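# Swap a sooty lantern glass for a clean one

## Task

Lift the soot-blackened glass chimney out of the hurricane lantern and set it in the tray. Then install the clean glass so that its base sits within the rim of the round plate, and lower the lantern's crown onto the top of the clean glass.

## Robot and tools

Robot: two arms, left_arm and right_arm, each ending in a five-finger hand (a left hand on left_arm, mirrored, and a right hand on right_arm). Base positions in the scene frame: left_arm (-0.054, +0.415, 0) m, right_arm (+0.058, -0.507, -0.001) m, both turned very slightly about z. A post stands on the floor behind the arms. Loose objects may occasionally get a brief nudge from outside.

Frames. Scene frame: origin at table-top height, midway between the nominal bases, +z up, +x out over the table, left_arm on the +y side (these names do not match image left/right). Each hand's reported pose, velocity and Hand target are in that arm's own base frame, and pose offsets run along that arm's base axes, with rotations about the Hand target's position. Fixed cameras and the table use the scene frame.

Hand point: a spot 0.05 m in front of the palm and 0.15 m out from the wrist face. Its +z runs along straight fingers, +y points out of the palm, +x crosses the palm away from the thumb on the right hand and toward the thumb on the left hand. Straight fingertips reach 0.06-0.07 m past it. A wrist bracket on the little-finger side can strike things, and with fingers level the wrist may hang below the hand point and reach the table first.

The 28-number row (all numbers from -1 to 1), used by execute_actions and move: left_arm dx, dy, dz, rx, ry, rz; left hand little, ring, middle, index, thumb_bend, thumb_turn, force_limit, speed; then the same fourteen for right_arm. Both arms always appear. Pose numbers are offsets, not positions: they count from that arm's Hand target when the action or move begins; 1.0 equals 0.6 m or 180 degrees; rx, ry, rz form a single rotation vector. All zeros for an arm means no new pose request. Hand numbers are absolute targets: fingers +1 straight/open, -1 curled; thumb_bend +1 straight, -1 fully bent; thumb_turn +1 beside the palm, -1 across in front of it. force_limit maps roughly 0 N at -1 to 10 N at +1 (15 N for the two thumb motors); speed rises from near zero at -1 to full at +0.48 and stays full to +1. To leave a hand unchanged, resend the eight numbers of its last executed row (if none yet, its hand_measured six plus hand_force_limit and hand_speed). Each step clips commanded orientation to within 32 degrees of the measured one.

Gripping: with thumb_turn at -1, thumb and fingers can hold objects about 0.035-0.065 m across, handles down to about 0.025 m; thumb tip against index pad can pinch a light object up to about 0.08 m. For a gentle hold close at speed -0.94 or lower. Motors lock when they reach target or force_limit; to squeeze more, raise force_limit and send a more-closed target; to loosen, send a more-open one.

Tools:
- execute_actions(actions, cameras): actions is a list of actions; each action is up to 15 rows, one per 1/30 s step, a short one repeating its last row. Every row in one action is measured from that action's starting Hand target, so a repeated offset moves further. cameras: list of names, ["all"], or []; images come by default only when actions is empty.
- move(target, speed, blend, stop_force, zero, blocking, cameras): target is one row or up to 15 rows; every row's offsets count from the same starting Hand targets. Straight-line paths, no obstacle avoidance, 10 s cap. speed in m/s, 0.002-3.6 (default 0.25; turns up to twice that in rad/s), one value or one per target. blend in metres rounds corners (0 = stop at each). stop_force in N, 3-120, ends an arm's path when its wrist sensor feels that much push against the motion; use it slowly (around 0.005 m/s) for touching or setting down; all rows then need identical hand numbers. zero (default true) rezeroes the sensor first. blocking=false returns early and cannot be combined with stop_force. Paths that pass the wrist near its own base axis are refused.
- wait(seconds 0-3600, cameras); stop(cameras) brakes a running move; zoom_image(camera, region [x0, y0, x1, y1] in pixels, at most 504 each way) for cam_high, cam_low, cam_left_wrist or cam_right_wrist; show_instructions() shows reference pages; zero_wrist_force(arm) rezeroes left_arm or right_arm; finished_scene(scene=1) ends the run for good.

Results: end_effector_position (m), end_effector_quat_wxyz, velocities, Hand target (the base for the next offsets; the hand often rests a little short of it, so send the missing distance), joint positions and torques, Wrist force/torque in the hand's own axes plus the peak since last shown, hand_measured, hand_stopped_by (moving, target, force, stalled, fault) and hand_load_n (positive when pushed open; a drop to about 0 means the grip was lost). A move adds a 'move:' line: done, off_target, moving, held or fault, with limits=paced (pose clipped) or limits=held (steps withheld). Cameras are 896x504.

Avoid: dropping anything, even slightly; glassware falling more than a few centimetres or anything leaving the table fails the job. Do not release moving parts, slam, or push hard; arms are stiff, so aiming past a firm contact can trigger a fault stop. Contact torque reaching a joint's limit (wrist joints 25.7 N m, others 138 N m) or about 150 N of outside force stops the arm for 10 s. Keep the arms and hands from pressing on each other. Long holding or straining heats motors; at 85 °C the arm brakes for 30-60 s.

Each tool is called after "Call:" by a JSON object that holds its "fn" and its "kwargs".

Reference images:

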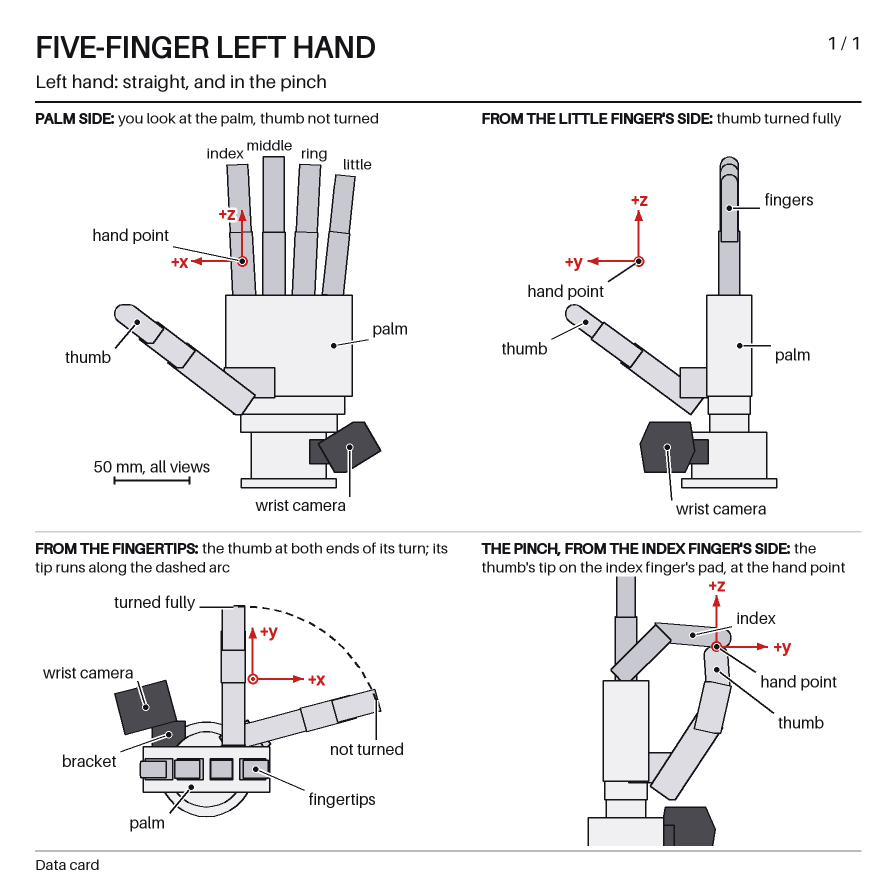

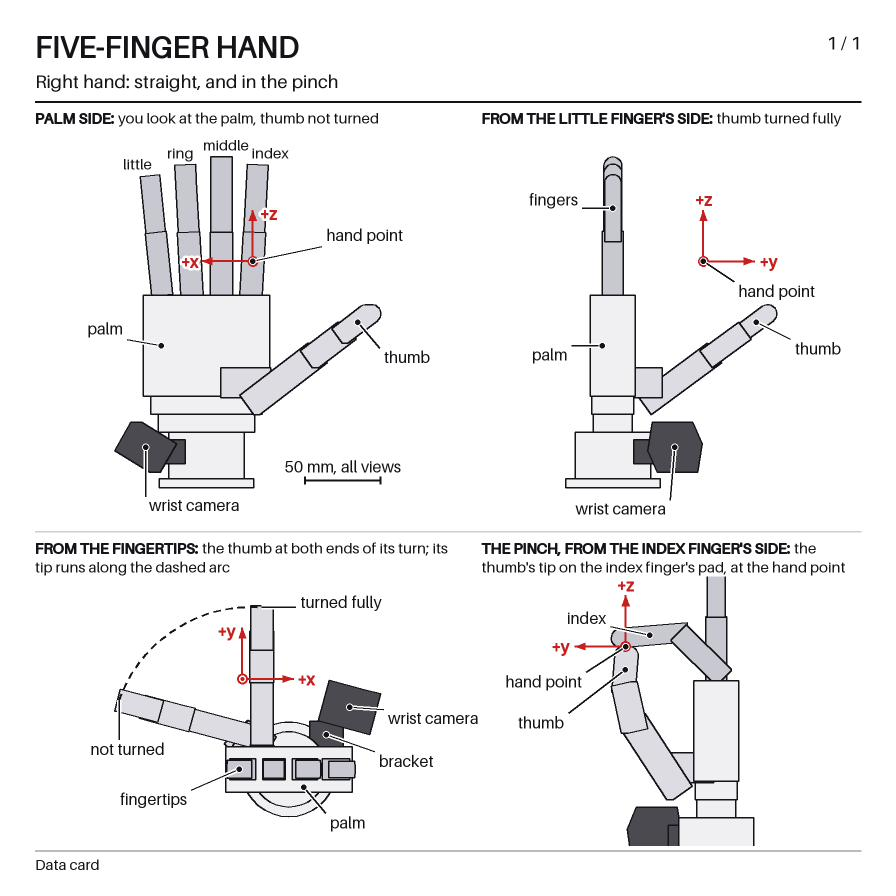

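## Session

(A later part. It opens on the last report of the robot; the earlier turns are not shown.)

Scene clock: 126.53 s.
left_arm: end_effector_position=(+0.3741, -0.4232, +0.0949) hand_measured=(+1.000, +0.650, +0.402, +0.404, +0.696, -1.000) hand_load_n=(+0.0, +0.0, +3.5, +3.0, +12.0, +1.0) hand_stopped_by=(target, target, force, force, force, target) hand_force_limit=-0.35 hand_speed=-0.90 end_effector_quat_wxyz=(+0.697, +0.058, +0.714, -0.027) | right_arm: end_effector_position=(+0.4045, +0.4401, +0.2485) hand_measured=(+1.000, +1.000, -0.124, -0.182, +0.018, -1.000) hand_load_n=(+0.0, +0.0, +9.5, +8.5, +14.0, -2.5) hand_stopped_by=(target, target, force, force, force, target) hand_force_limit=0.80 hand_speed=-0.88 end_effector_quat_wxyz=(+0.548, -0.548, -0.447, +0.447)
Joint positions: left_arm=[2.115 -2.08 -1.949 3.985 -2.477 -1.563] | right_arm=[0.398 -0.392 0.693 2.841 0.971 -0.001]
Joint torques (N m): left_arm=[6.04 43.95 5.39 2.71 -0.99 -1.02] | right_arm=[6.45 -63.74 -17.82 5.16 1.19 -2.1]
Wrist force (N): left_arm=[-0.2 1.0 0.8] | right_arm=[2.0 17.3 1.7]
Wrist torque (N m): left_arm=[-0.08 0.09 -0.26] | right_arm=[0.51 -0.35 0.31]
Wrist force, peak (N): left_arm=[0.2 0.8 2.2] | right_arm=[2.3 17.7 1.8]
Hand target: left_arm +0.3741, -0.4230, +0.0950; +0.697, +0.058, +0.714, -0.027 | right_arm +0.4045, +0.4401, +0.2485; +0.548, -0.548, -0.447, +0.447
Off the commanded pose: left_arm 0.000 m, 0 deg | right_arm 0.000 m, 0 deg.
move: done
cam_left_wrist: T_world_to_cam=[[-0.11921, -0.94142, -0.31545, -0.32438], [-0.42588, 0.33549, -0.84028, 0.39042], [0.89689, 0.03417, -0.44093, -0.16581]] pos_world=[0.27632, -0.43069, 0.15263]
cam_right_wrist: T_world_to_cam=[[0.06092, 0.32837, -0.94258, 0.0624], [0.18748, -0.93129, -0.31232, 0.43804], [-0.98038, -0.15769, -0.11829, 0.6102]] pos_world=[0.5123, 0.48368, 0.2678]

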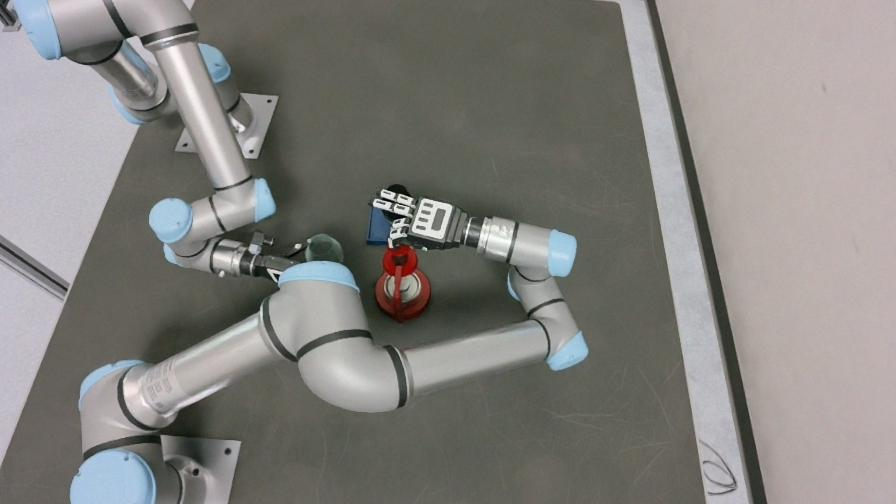

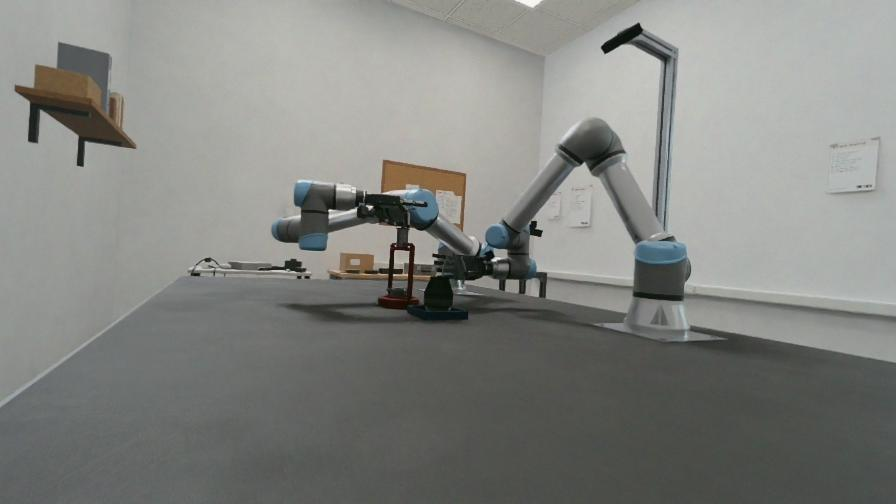

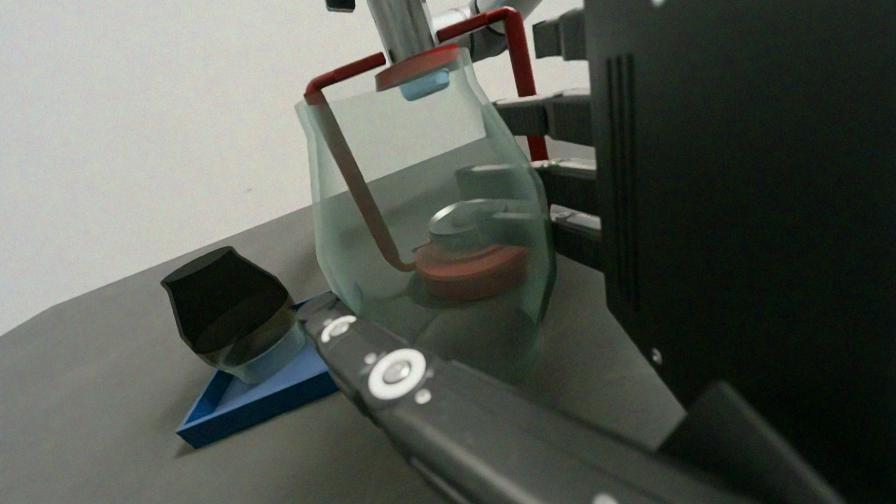

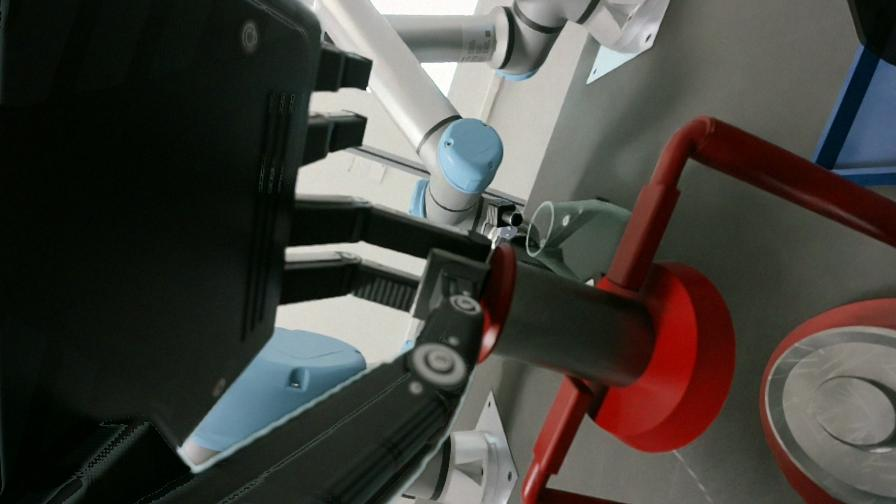

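Call:
{"fn": "move", "kwargs": {"target": [0.1986,-0.024,0,0,0,0,1,0.65,-0.12,-0.12,-0.02,-1,-0.35,-0.9,0,0,0,0,0,0,1,1,-0.5,-0.5,0.0,-1,0.8,-0.88], "speed": 0.05, "stop_force": 4, "cameras": ["cam_low","cam_left_wrist","cam_right_wrist"]}}

Call:
{"fn": "zoom_image", "kwargs": {"camera": "cam_left_wrist", "region": [280, 0, 680, 400]}}

Call:
{"fn": "zoom_image", "kwargs": {"camera": "cam_low", "region": [350, 220, 450, 320]}}

Scene clock: 130.43 s.
left_arm: end_effector_position=(+0.4933, -0.4374, +0.0950) hand_measured=(+1.000, +0.650, +0.402, +0.404, +0.696, -1.000) hand_load_n=(+0.0, +0.0, +3.5, +3.0, +12.0, +1.0) hand_stopped_by=(target, target, force, force, force, target) hand_force_limit=-0.35 hand_speed=-0.90 end_effector_quat_wxyz=(+0.697, +0.058, +0.714, -0.027) | right_arm: end_effector_position=(+0.4045, +0.4401, +0.2485) hand_measured=(+1.000, +1.000, -0.124, -0.182, +0.018, -1.000) hand_load_n=(+0.0, +0.0, +9.5, +8.5, +14.0, -3.0) hand_stopped_by=(target, target, force, force, force, target) hand_force_limit=0.80 hand_speed=-0.88 end_effector_quat_wxyz=(+0.548, -0.548, -0.447, +0.447)
Joint positions: left_arm=[2.298 -2.173 -1.775 3.912 -2.295 -1.552] | right_arm=[0.398 -0.392 0.693 2.841 0.971 -0.001]
Joint torques (N m): left_arm=[-6.45 49.35 6.85 2.97 -0.64 -1.45] | right_arm=[6 -63.4 -18.48 5.28 1.24 -2.25]
Wrist force (N): left_arm=[0.1 1.1 0.7] | right_arm=[2.4 17.3 1.5]
Wrist torque (N m): left_arm=[-0.04 0.05 -0.37] | right_arm=[0.52 -0.40 0.33]
Wrist force, peak (N): left_arm=[0.1 1.3 1.4] | right_arm=[2.1 17.9 1.6]
Hand target: left_arm +0.4933, -0.4374, +0.0950; +0.697, +0.058, +0.714, -0.027 | right_arm +0.4045, +0.4401, +0.2485; +0.548, -0.548, -0.447, +0.447
Off the commanded pose: left_arm 0.000 m, 0 deg | right_arm 0.000 m, 0 deg.
move: done
cam_left_wrist: T_world_to_cam=[[-0.1188, -0.94144, -0.31555, -0.3238], [-0.42594, 0.33539, -0.84029, 0.44592], [0.89692, 0.03458, -0.44084, -0.27199]] pos_world=[0.39542, -0.44499, 0.15263]
cam_right_wrist: T_world_to_cam=[[0.06092, 0.32837, -0.94258, 0.0624], [0.18748, -0.93129, -0.31232, 0.43804], [-0.98038, -0.15769, -0.11829, 0.6102]] pos_world=[0.5123, 0.48368, 0.2678]

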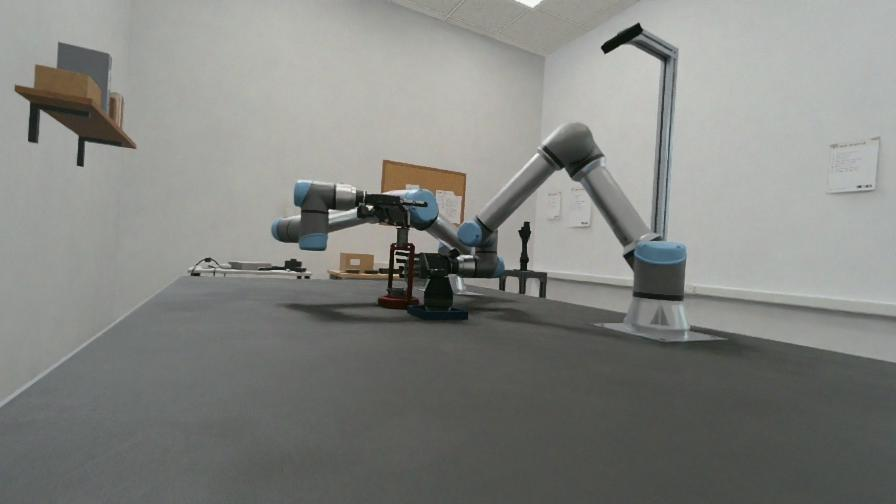

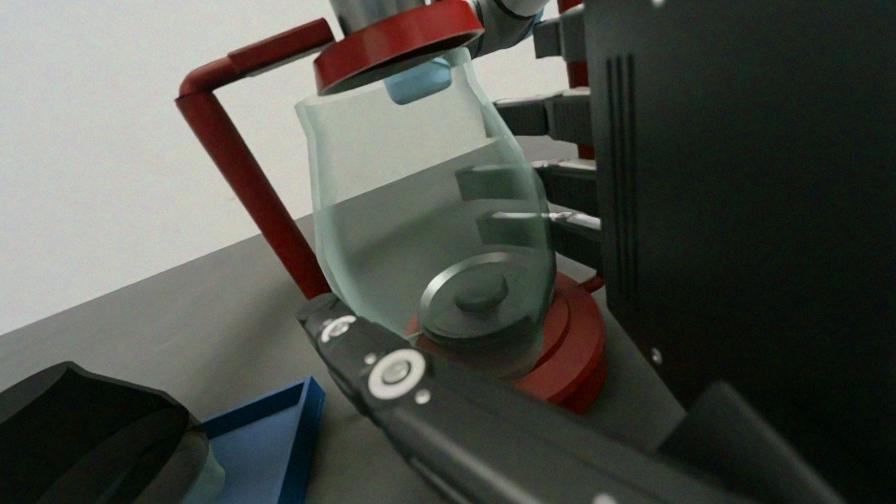

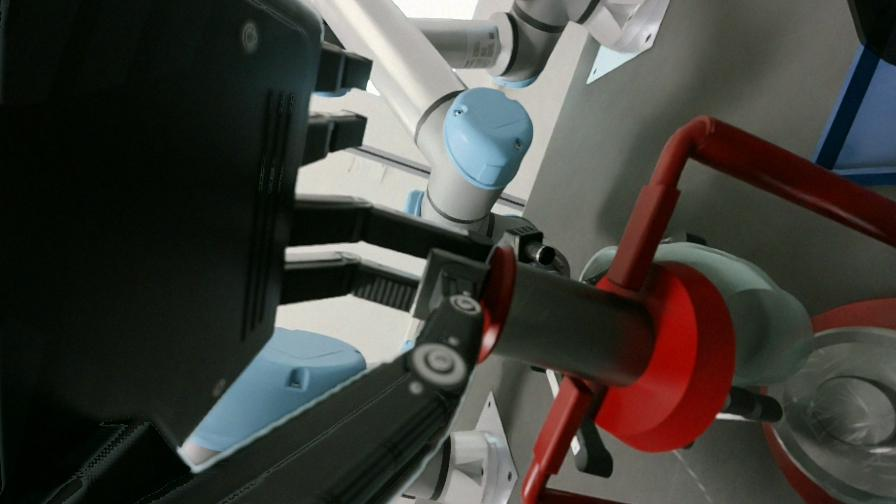

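Scaled by 1.260 from the camera's image (finer frame: 1280x720).

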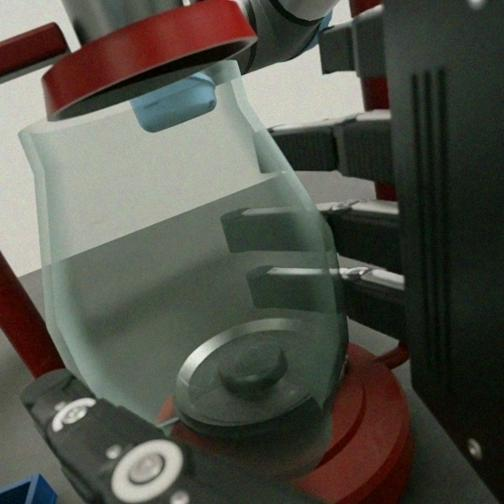

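Scaled by 5.040 from the camera's image (finer frame: 1280x720).

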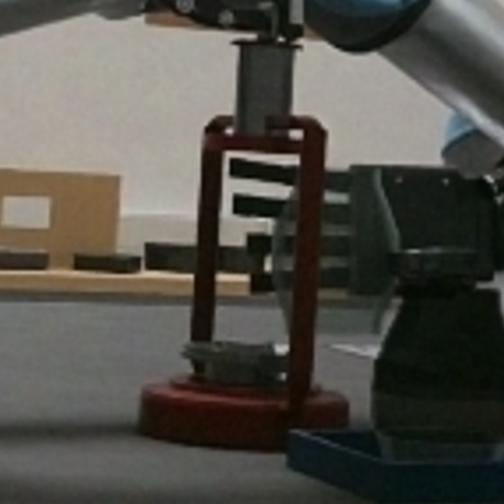

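Call:
{"fn": "move", "kwargs": {"target": [0.0827,-0.01,0,0,0,0,1,0.65,-0.12,-0.12,-0.02,-1,-0.35,-0.9,0,0,0,0,0,0,1,1,-0.5,-0.5,0.0,-1,0.8,-0.88], "speed": 0.02, "stop_force": 3, "cameras": ["cam_low","cam_left_wrist","cam_right_wrist"]}}

Call:
{"fn": "zoom_image", "kwargs": {"camera": "cam_left_wrist", "region": [280, 0, 680, 400]}}

Call:
{"fn": "zoom_image", "kwargs": {"camera": "cam_low", "region": [350, 220, 450, 320]}}

Scene clock: 134.43 s.
left_arm: end_effector_position=(+0.5429, -0.4434, +0.0950) hand_measured=(+1.000, +0.650, +0.402, +0.404, +0.696, -1.000) hand_load_n=(+0.0, +0.0, +3.5, +3.0, +11.5, +1.0) hand_stopped_by=(target, target, force, force, force, target) hand_force_limit=-0.35 hand_speed=-0.90 end_effector_quat_wxyz=(+0.697, +0.058, +0.714, -0.027) | right_arm: end_effector_position=(+0.4045, +0.4401, +0.2485) hand_measured=(+1.000, +1.000, -0.124, -0.182, +0.018, -1.000) hand_load_n=(+0.0, +0.0, +9.5, +8.5, +14.5, -2.5) hand_stopped_by=(target, target, force, force, force, target) hand_force_limit=0.80 hand_speed=-0.88 end_effector_quat_wxyz=(+0.548, -0.548, -0.447, +0.447)
Joint positions: left_arm=[2.359 -2.224 -1.678 3.868 -2.234 -1.549] | right_arm=[0.398 -0.392 0.693 2.841 0.971 -0.001]
Joint torques (N m): left_arm=[-6.18 52.04 7.63 3.05 -1.27 0.24] | right_arm=[6.02 -63.62 -18.68 5.23 1.22 -2.37]
Wrist force (N): left_arm=[-0.1 0.5 0.6] | right_arm=[1.9 17.6 1.7]
Wrist torque (N m): left_arm=[-0.13 0.11 -0.36] | right_arm=[0.56 -0.34 0.31]
Wrist force, peak (N): left_arm=[0.1 1.2 0.8] | right_arm=[2.2 17.8 1.7]
Hand target: left_arm +0.5429, -0.4434, +0.0950; +0.697, +0.058, +0.714, -0.027 | right_arm +0.4045, +0.4401, +0.2485; +0.548, -0.548, -0.447, +0.447
Off the commanded pose: left_arm 0.000 m, 0 deg | right_arm 0.000 m, 0 deg.
move: done
cam_left_wrist: T_world_to_cam=[[-0.1188, -0.94144, -0.31555, -0.32355], [-0.42594, 0.33539, -0.84029, 0.46906], [0.89692, 0.03458, -0.44084, -0.31627]] pos_world=[0.44502, -0.45099, 0.15263]
cam_right_wrist: T_world_to_cam=[[0.06092, 0.32837, -0.94258, 0.0624], [0.18748, -0.93129, -0.31232, 0.43804], [-0.98038, -0.15769, -0.11829, 0.6102]] pos_world=[0.5123, 0.48368, 0.2678]

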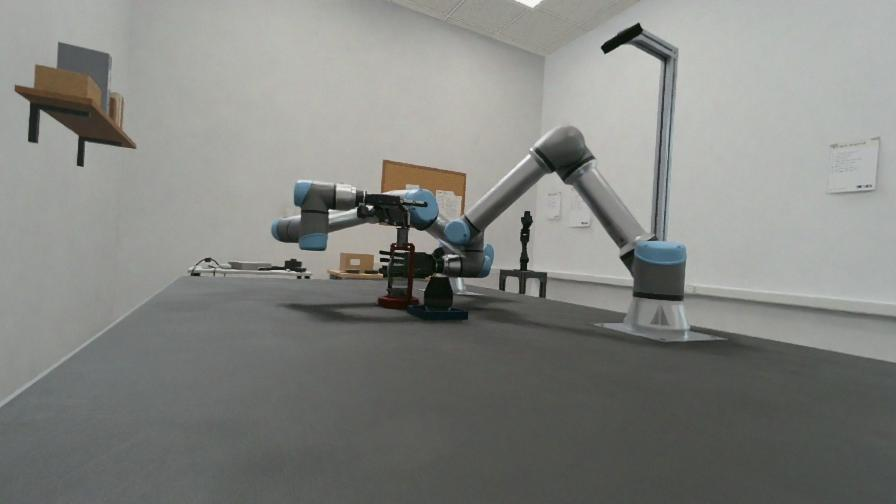

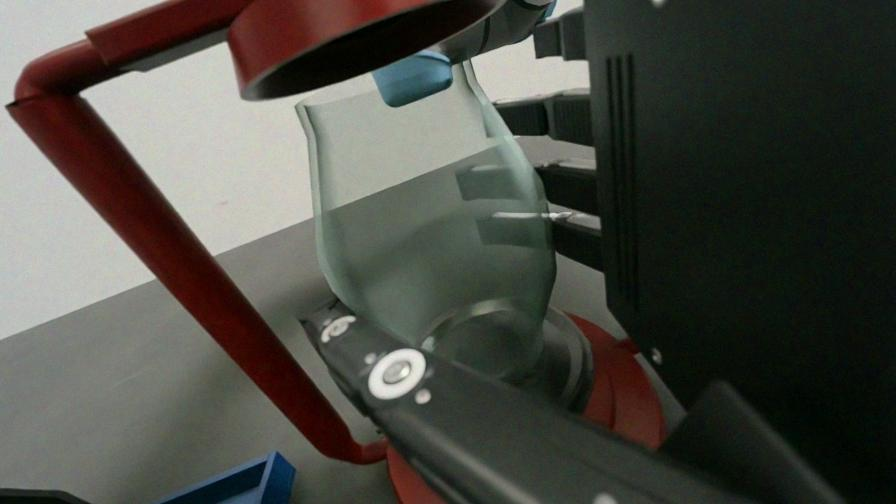

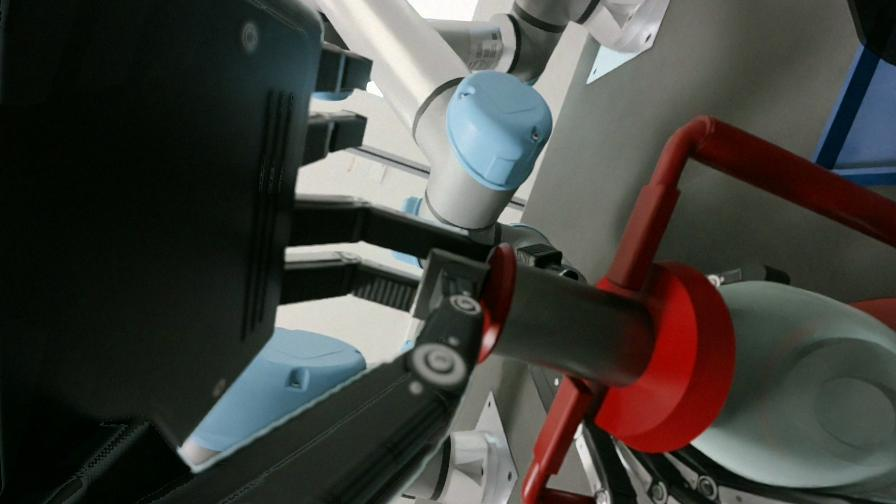

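Scaled by 1.260 from the camera's image (finer frame: 1280x720).

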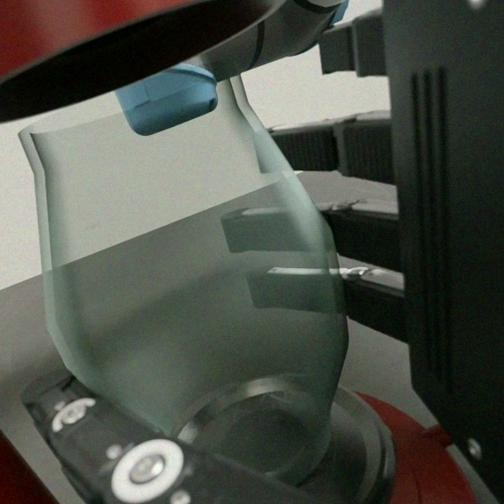

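Scaled by 5.040 from the camera's image (finer frame: 1280x720).

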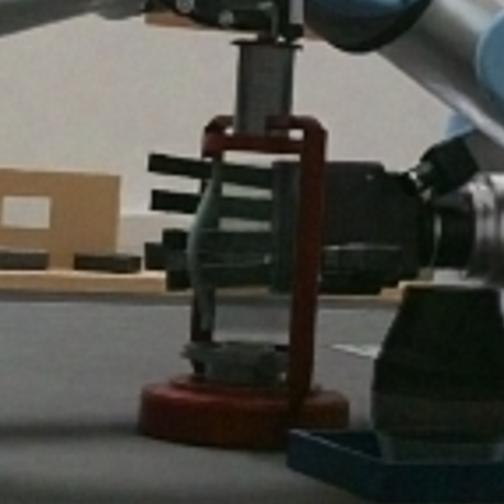

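Call:
{"fn": "zoom_image", "kwargs": {"camera": "cam_left_wrist", "region": [400, 260, 680, 440]}}

Call:
{"fn": "zoom_image", "kwargs": {"camera": "cam_right_wrist", "region": [660, 250, 896, 504]}}

Scaled by 1.800 from the camera's image (finer frame: 1280x720).

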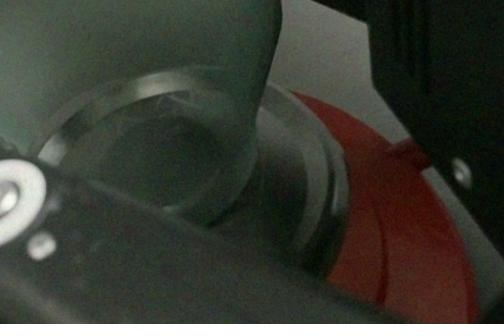

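Scaled by 1.984 from the camera's image (finer frame: 1280x720).

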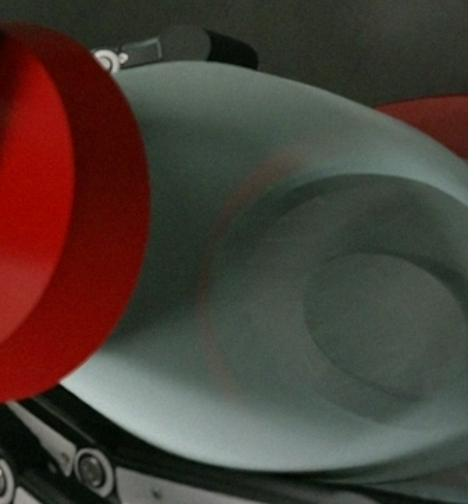

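Call:
{"fn": "move", "kwargs": {"target": [[-0.0044,-0.002,-0.015,0,0,0,1,0.65,-0.12,-0.12,-0.02,-1,-0.35,-0.9,0,0,0,0,0,0,1,1,-0.5,-0.5,0.0,-1,0.8,-0.88],[-0.0044,-0.002,-0.035,0,0,0,1,0.65,-0.12,-0.12,-0.02,-1,-0.35,-0.9,0,0,0,0,0,0,1,1,-0.5,-0.5,0.0,-1,0.8,-0.88]], "speed": [0.02,0.006], "stop_force": 3, "cameras": ["cam_left_wrist","cam_low"]}}

Call:
{"fn": "zoom_image", "kwargs": {"camera": "cam_left_wrist", "region": [400, 260, 680, 440]}}

Call:
{"fn": "zoom_image", "kwargs": {"camera": "cam_low", "region": [350, 220, 450, 320]}}

Scene clock: 140.63 s.
left_arm: end_effector_position=(+0.5402, -0.4446, +0.0820) hand_measured=(+1.000, +0.650, +0.402, +0.404, +0.696, -1.000) hand_load_n=(+0.0, -0.5, +3.5, +3.0, +12.0, +0.5) hand_stopped_by=(target, target, force, force, force, target) hand_force_limit=-0.35 hand_speed=-0.90 end_effector_quat_wxyz=(+0.697, +0.058, +0.714, -0.027) | right_arm: end_effector_position=(+0.4045, +0.4401, +0.2485) hand_measured=(+1.000, +1.000, -0.124, -0.182, +0.018, -1.000) hand_load_n=(+0.0, +0.0, +9.5, +8.5, +14.0, -3.0) hand_stopped_by=(target, target, force, force, force, target) hand_force_limit=0.80 hand_speed=-0.88 end_effector_quat_wxyz=(+0.548, -0.548, -0.447, +0.447)
Joint positions: left_arm=[2.353 -2.245 -1.684 3.895 -2.239 -1.55] | right_arm=[0.398 -0.392 0.693 2.841 0.971 -0.001]
Joint torques (N m): left_arm=[4.6 49.03 15.39 -1.52 1.3 -0.89] | right_arm=[6.22 -63.7 -18.21 5.2 1.22 -2.56]
Wrist force (N): left_arm=[-4.7 0.4 1.1] | right_arm=[2.1 17.4 1.7]
Wrist torque (N m): left_arm=[-0.17 0.04 -0.45] | right_arm=[0.53 -0.37 0.32]
Wrist force, peak (N): left_arm=[-6.7 0.8 1.1] | right_arm=[2.2 17.9 1.6]
Hand target: left_arm +0.5402, -0.4447, +0.0821; +0.697, +0.058, +0.714, -0.027 (not the last commanded pose) | right_arm +0.4045, +0.4401, +0.2485; +0.548, -0.548, -0.447, +0.447
Off the commanded pose: left_arm 0.008 m, 0 deg | right_arm 0.000 m, 0 deg.
move: contact (left_arm); path passed 1 of 2 targets
cam_left_wrist: T_world_to_cam=[[-0.11891, -0.94145, -0.31549, -0.32902], [-0.42598, 0.33539, -0.84027, 0.45753], [0.89688, 0.03447, -0.44092, -0.3196]] pos_world=[0.44242, -0.45219, 0.13972]
Images, in order (width x height): cam_low 896x504, cam_left_wrist 896x504.

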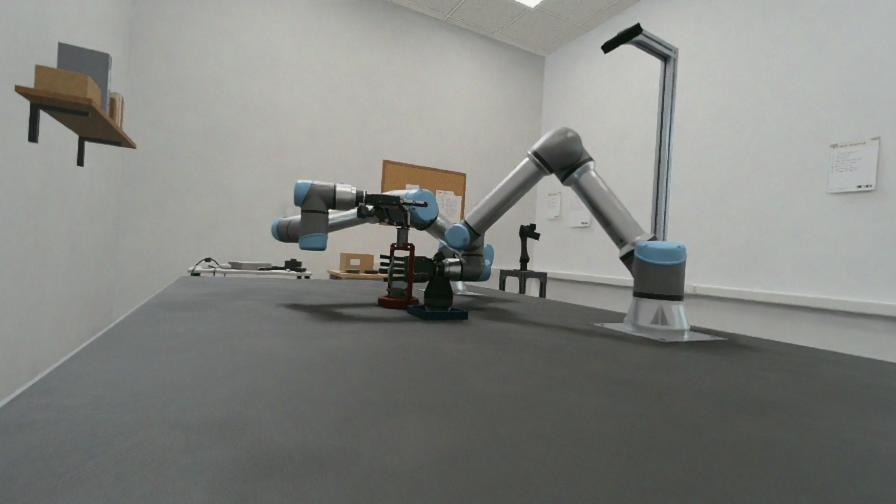

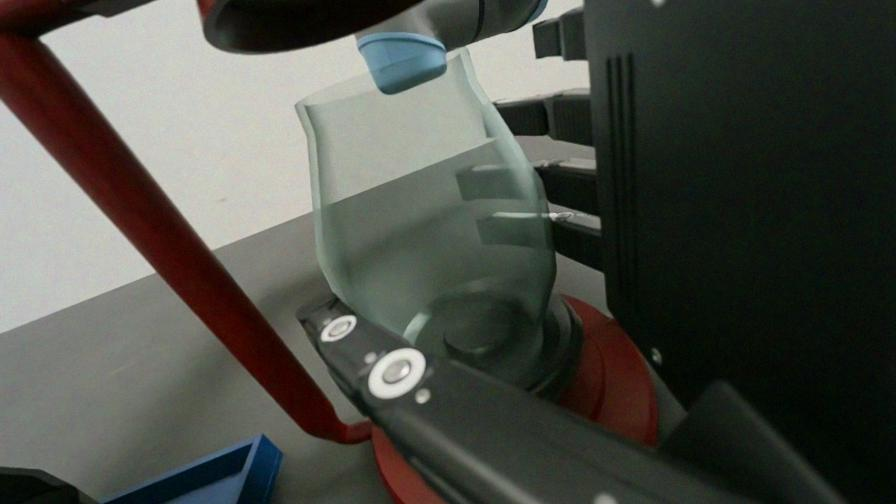

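Scaled by 1.800 from the camera's image (finer frame: 1280x720).

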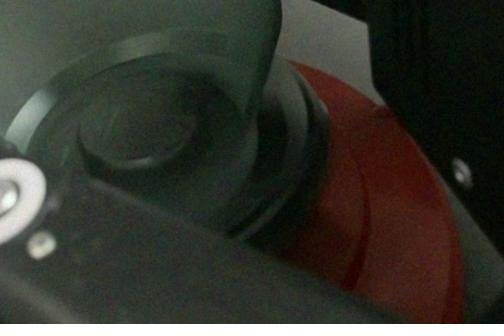

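Scaled by 5.040 from the camera's image (finer frame: 1280x720).

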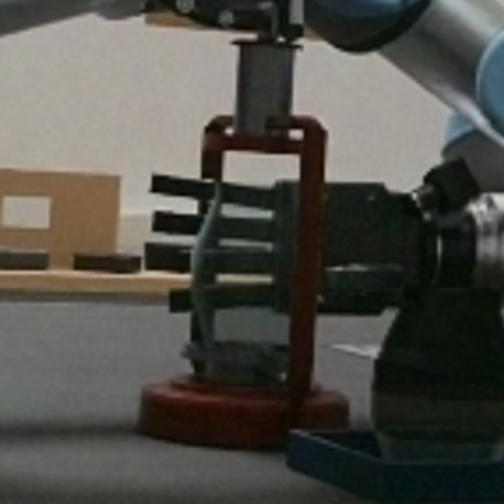

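Call:
{"fn": "move", "kwargs": {"target": [0,0,0.001,0,0,0,1,0.7,0.7,0.7,0.8,-1,-0.35,-0.88,0,0,0,0,0,0,1,1,-0.5,-0.5,0.0,-1,0.8,-0.88], "speed": 0.01, "cameras": ["cam_left_wrist","cam_low"]}}

Call:
{"fn": "zoom_image", "kwargs": {"camera": "cam_low", "region": [350, 220, 450, 320]}}

Call:
{"fn": "zoom_image", "kwargs": {"camera": "cam_left_wrist", "region": [280, 0, 680, 420]}}

Scene clock: 142.50 s.
left_arm: end_effector_position=(+0.5402, -0.4447, +0.0827) hand_measured=(+1.000, +0.700, +0.700, +0.700, +0.800, -1.000) hand_load_n=(+0.0, +0.0, +0.0, +0.0, +0.0, +0.0) hand_stopped_by=(target, target, target, target, target, target) hand_force_limit=-0.35 hand_speed=-0.88 end_effector_quat_wxyz=(+0.697, +0.058, +0.714, -0.027) | right_arm: end_effector_position=(+0.4045, +0.4401, +0.2485) hand_measured=(+1.000, +1.000, -0.124, -0.182, +0.018, -1.000) hand_load_n=(+0.0, +0.0, +9.5, +8.5, +14.0, -3.0) hand_stopped_by=(target, target, force, force, force, target) hand_force_limit=0.80 hand_speed=-0.88 end_effector_quat_wxyz=(+0.548, -0.548, -0.447, +0.447)
Joint positions: left_arm=[2.353 -2.244 -1.684 3.893 -2.239 -1.55] | right_arm=[0.398 -0.392 0.693 2.841 0.971 -0.001]
Joint torques (N m): left_arm=[0.49 39.12 24.31 2.72 1.28 -0.75] | right_arm=[5.7 -63.68 -18.14 5.2 1.19 -2.58]
Wrist force (N): left_arm=[-1.3 0.4 0.4] | right_arm=[2.2 17.5 1.7]
Wrist torque (N m): left_arm=[-0.14 0.15 -0.36] | right_arm=[0.55 -0.38 0.33]
Wrist force, peak (N): left_arm=[-4.8 0.4 1.1] | right_arm=[2.2 17.7 1.6]
Hand target: left_arm +0.5402, -0.4447, +0.0827; +0.697, +0.058, +0.714, -0.027 | right_arm +0.4045, +0.4401, +0.2485; +0.548, -0.548, -0.447, +0.447
Off the commanded pose: left_arm 0.000 m, 0 deg | right_arm 0.000 m, 0 deg.
move: done
cam_left_wrist: T_world_to_cam=[[-0.11883, -0.94149, -0.3154, -0.3289], [-0.42592, 0.33527, -0.84035, 0.45797], [0.89692, 0.03448, -0.44084, -0.31936]] pos_world=[0.44242, -0.45219, 0.14033]
Images, in order (width x height): cam_low 896x504, cam_left_wrist 896x504.

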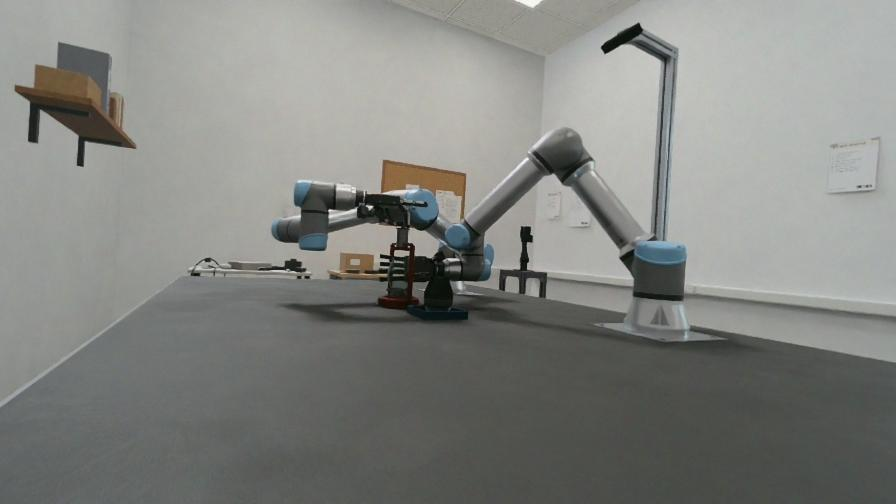

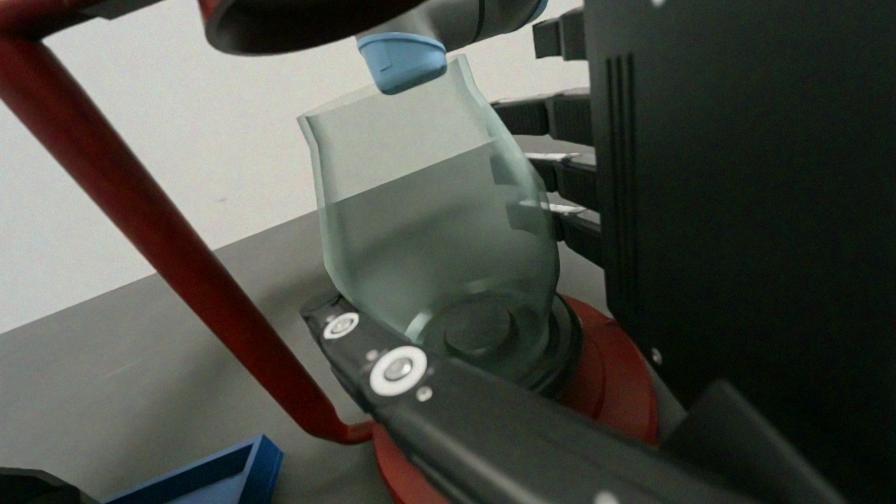

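Scaled by 5.040 from the camera's image (finer frame: 1280x720).

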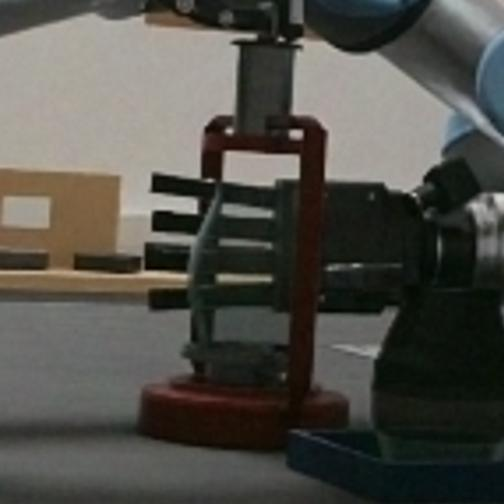

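Scaled by 1.200 from the camera's image (finer frame: 1280x720).

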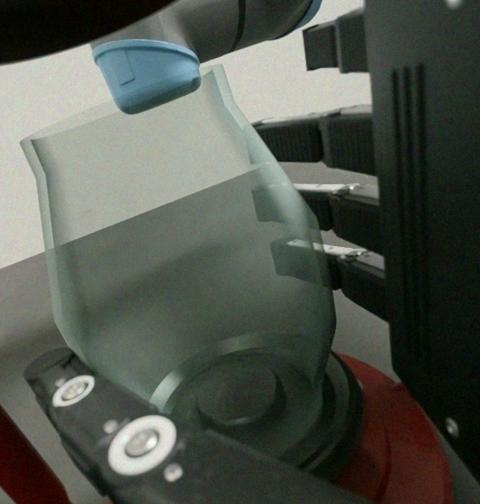

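Call:
{"fn": "move", "kwargs": {"target": [0,0,0,0,0,0,1,1,1,1,1,-1,-0.35,-0.5,0,0,0,0,0,0,1,1,-0.5,-0.5,0.0,-1,0.8,-0.88]}}

Call:
{"fn": "move", "kwargs": {"target": [-0.0827,0.01,0,0,0,0,1,1,1,1,1,-1,-0.35,-0.5,0,0,0,0,0,0,1,1,-0.5,-0.5,0.0,-1,0.8,-0.88], "speed": 0.03, "stop_force": 3, "cameras": ["cam_left_wrist","cam_low"]}}

Call:
{"fn": "zoom_image", "kwargs": {"camera": "cam_low", "region": [350, 220, 450, 320]}}

Scene clock: 143.30 s.
left_arm: end_effector_position=(+0.5402, -0.4447, +0.0827) hand_measured=(+1.000, +1.000, +1.000, +1.000, +1.000, -1.000) hand_load_n=(+0.0, +0.0, +0.0, +0.0, +0.0, +0.5) hand_stopped_by=(target, target, target, target, target, target) hand_force_limit=-0.35 hand_speed=-0.50 end_effector_quat_wxyz=(+0.697, +0.058, +0.714, -0.027) | right_arm: end_effector_position=(+0.4045, +0.4401, +0.2485) hand_measured=(+1.000, +1.000, -0.124, -0.182, +0.018, -1.000) hand_load_n=(+0.0, +0.0, +9.5, +8.5, +14.0, -3.0) hand_stopped_by=(target, target, force, force, force, target) hand_force_limit=0.80 hand_speed=-0.88 end_effector_quat_wxyz=(+0.548, -0.548, -0.447, +0.447)
Joint positions: left_arm=[2.353 -2.244 -1.684 3.893 -2.239 -1.55] | right_arm=[0.398 -0.392 0.693 2.841 0.971 -0.001]
Joint torques (N m): left_arm=[-0.83 39.16 24.32 2.71 1.22 -0.86] | right_arm=[5.6 -63.62 -18.5 5.31 1.24 -2.61]
Wrist force (N): left_arm=[-1.3 0.5 0.6] | right_arm=[2.1 17.4 1.7]
Wrist torque (N m): left_arm=[-0.14 0.15 -0.36] | right_arm=[0.52 -0.37 0.32]
Wrist force, peak (N): left_arm=[-1.5 0.2 0.6] | right_arm=[2.0 17.7 1.7]
Hand target: left_arm +0.5402, -0.4447, +0.0827; +0.697, +0.058, +0.714, -0.027 | right_arm +0.4045, +0.4401, +0.2485; +0.548, -0.548, -0.447, +0.447
Off the commanded pose: left_arm 0.000 m, 0 deg | right_arm 0.000 m, 0 deg.
move: done

Scene clock: 145.93 s.
left_arm: end_effector_position=(+0.4906, -0.4387, +0.0827) hand_measured=(+1.000, +1.000, +1.000, +1.000, +1.000, -1.000) hand_load_n=(+0.0, +0.0, +0.0, +0.0, +0.0, +0.0) hand_stopped_by=(target, target, target, target, target, target) hand_force_limit=-0.35 hand_speed=-0.50 end_effector_quat_wxyz=(+0.697, +0.058, +0.714, -0.027) | right_arm: end_effector_position=(+0.4045, +0.4401, +0.2485) hand_measured=(+1.000, +1.000, -0.124, -0.182, +0.018, -1.000) hand_load_n=(+0.0, -0.5, +9.5, +8.5, +14.0, -2.5) hand_stopped_by=(target, target, force, force, force, target) hand_force_limit=0.80 hand_speed=-0.88 end_effector_quat_wxyz=(+0.548, -0.548, -0.447, +0.447)
Joint positions: left_arm=[2.292 -2.195 -1.78 3.938 -2.301 -1.553] | right_arm=[0.398 -0.392 0.693 2.841 0.971 -0.001]
Joint torques (N m): left_arm=[7.43 34.66 26.6 -0.88 1.49 0.19] | right_arm=[6.23 -64.13 -18.65 5.26 1.28 -2.54]
Wrist force (N): left_arm=[-0.9 1.2 0.7] | right_arm=[2.0 17.5 1.6]
Wrist torque (N m): left_arm=[-0.04 0.06 -0.27] | right_arm=[0.55 -0.35 0.32]
Wrist force, peak (N): left_arm=[-1.3 1.3 0.9] | right_arm=[2.2 17.7 1.6]
Hand target: left_arm +0.4906, -0.4387, +0.0827; +0.697, +0.058, +0.714, -0.027 | right_arm +0.4045, +0.4401, +0.2485; +0.548, -0.548, -0.447, +0.447
Off the commanded pose: left_arm 0.000 m, 0 deg | right_arm 0.000 m, 0 deg.
move: done
cam_left_wrist: T_world_to_cam=[[-0.11883, -0.94149, -0.3154, -0.32915], [-0.42592, 0.33527, -0.84035, 0.43483], [0.89692, 0.03448, -0.44084, -0.27508]] pos_world=[0.39282, -0.44619, 0.14033]
Images, in order (width x height): cam_low 896x504, cam_left_wrist 896x504.

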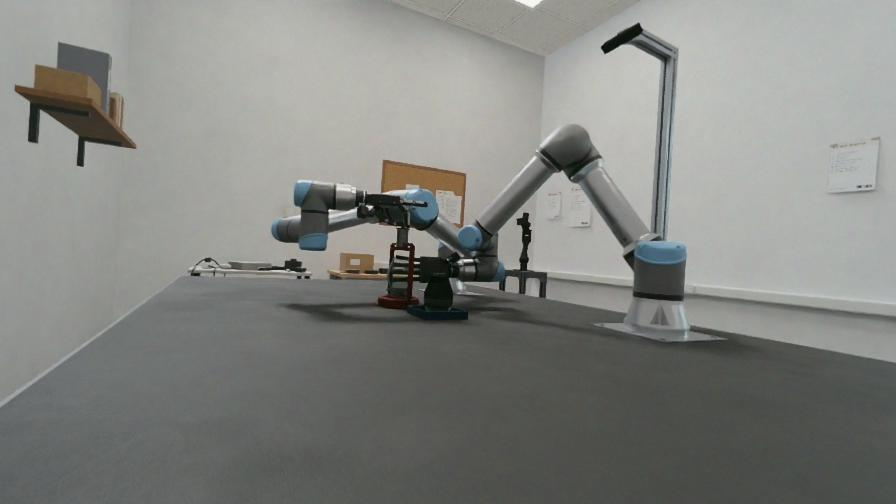

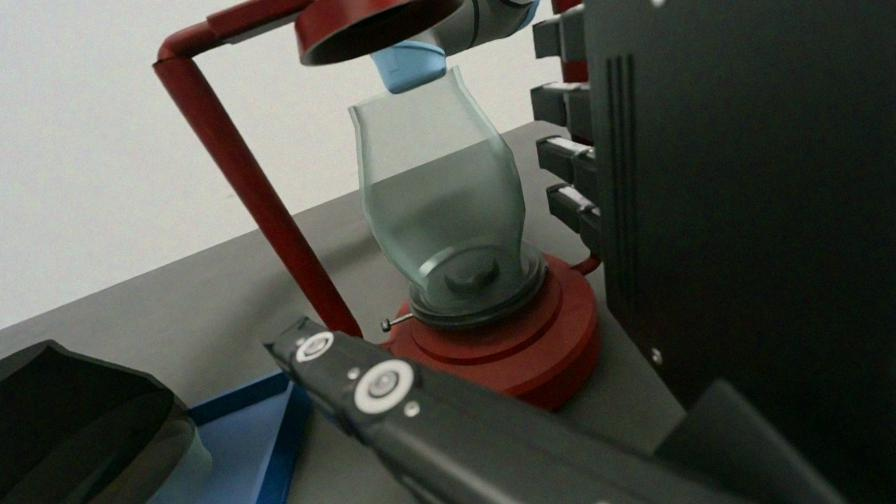

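Scaled by 5.040 from the camera's image (finer frame: 1280x720).

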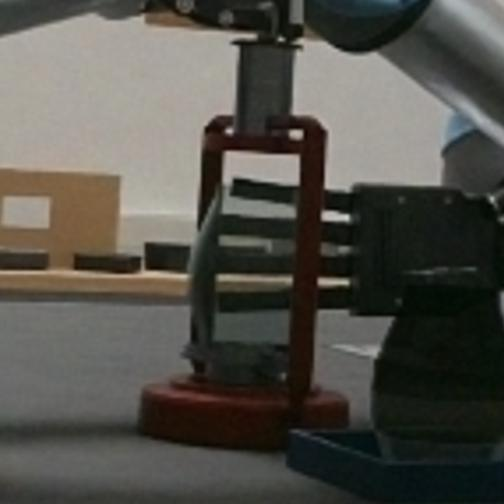

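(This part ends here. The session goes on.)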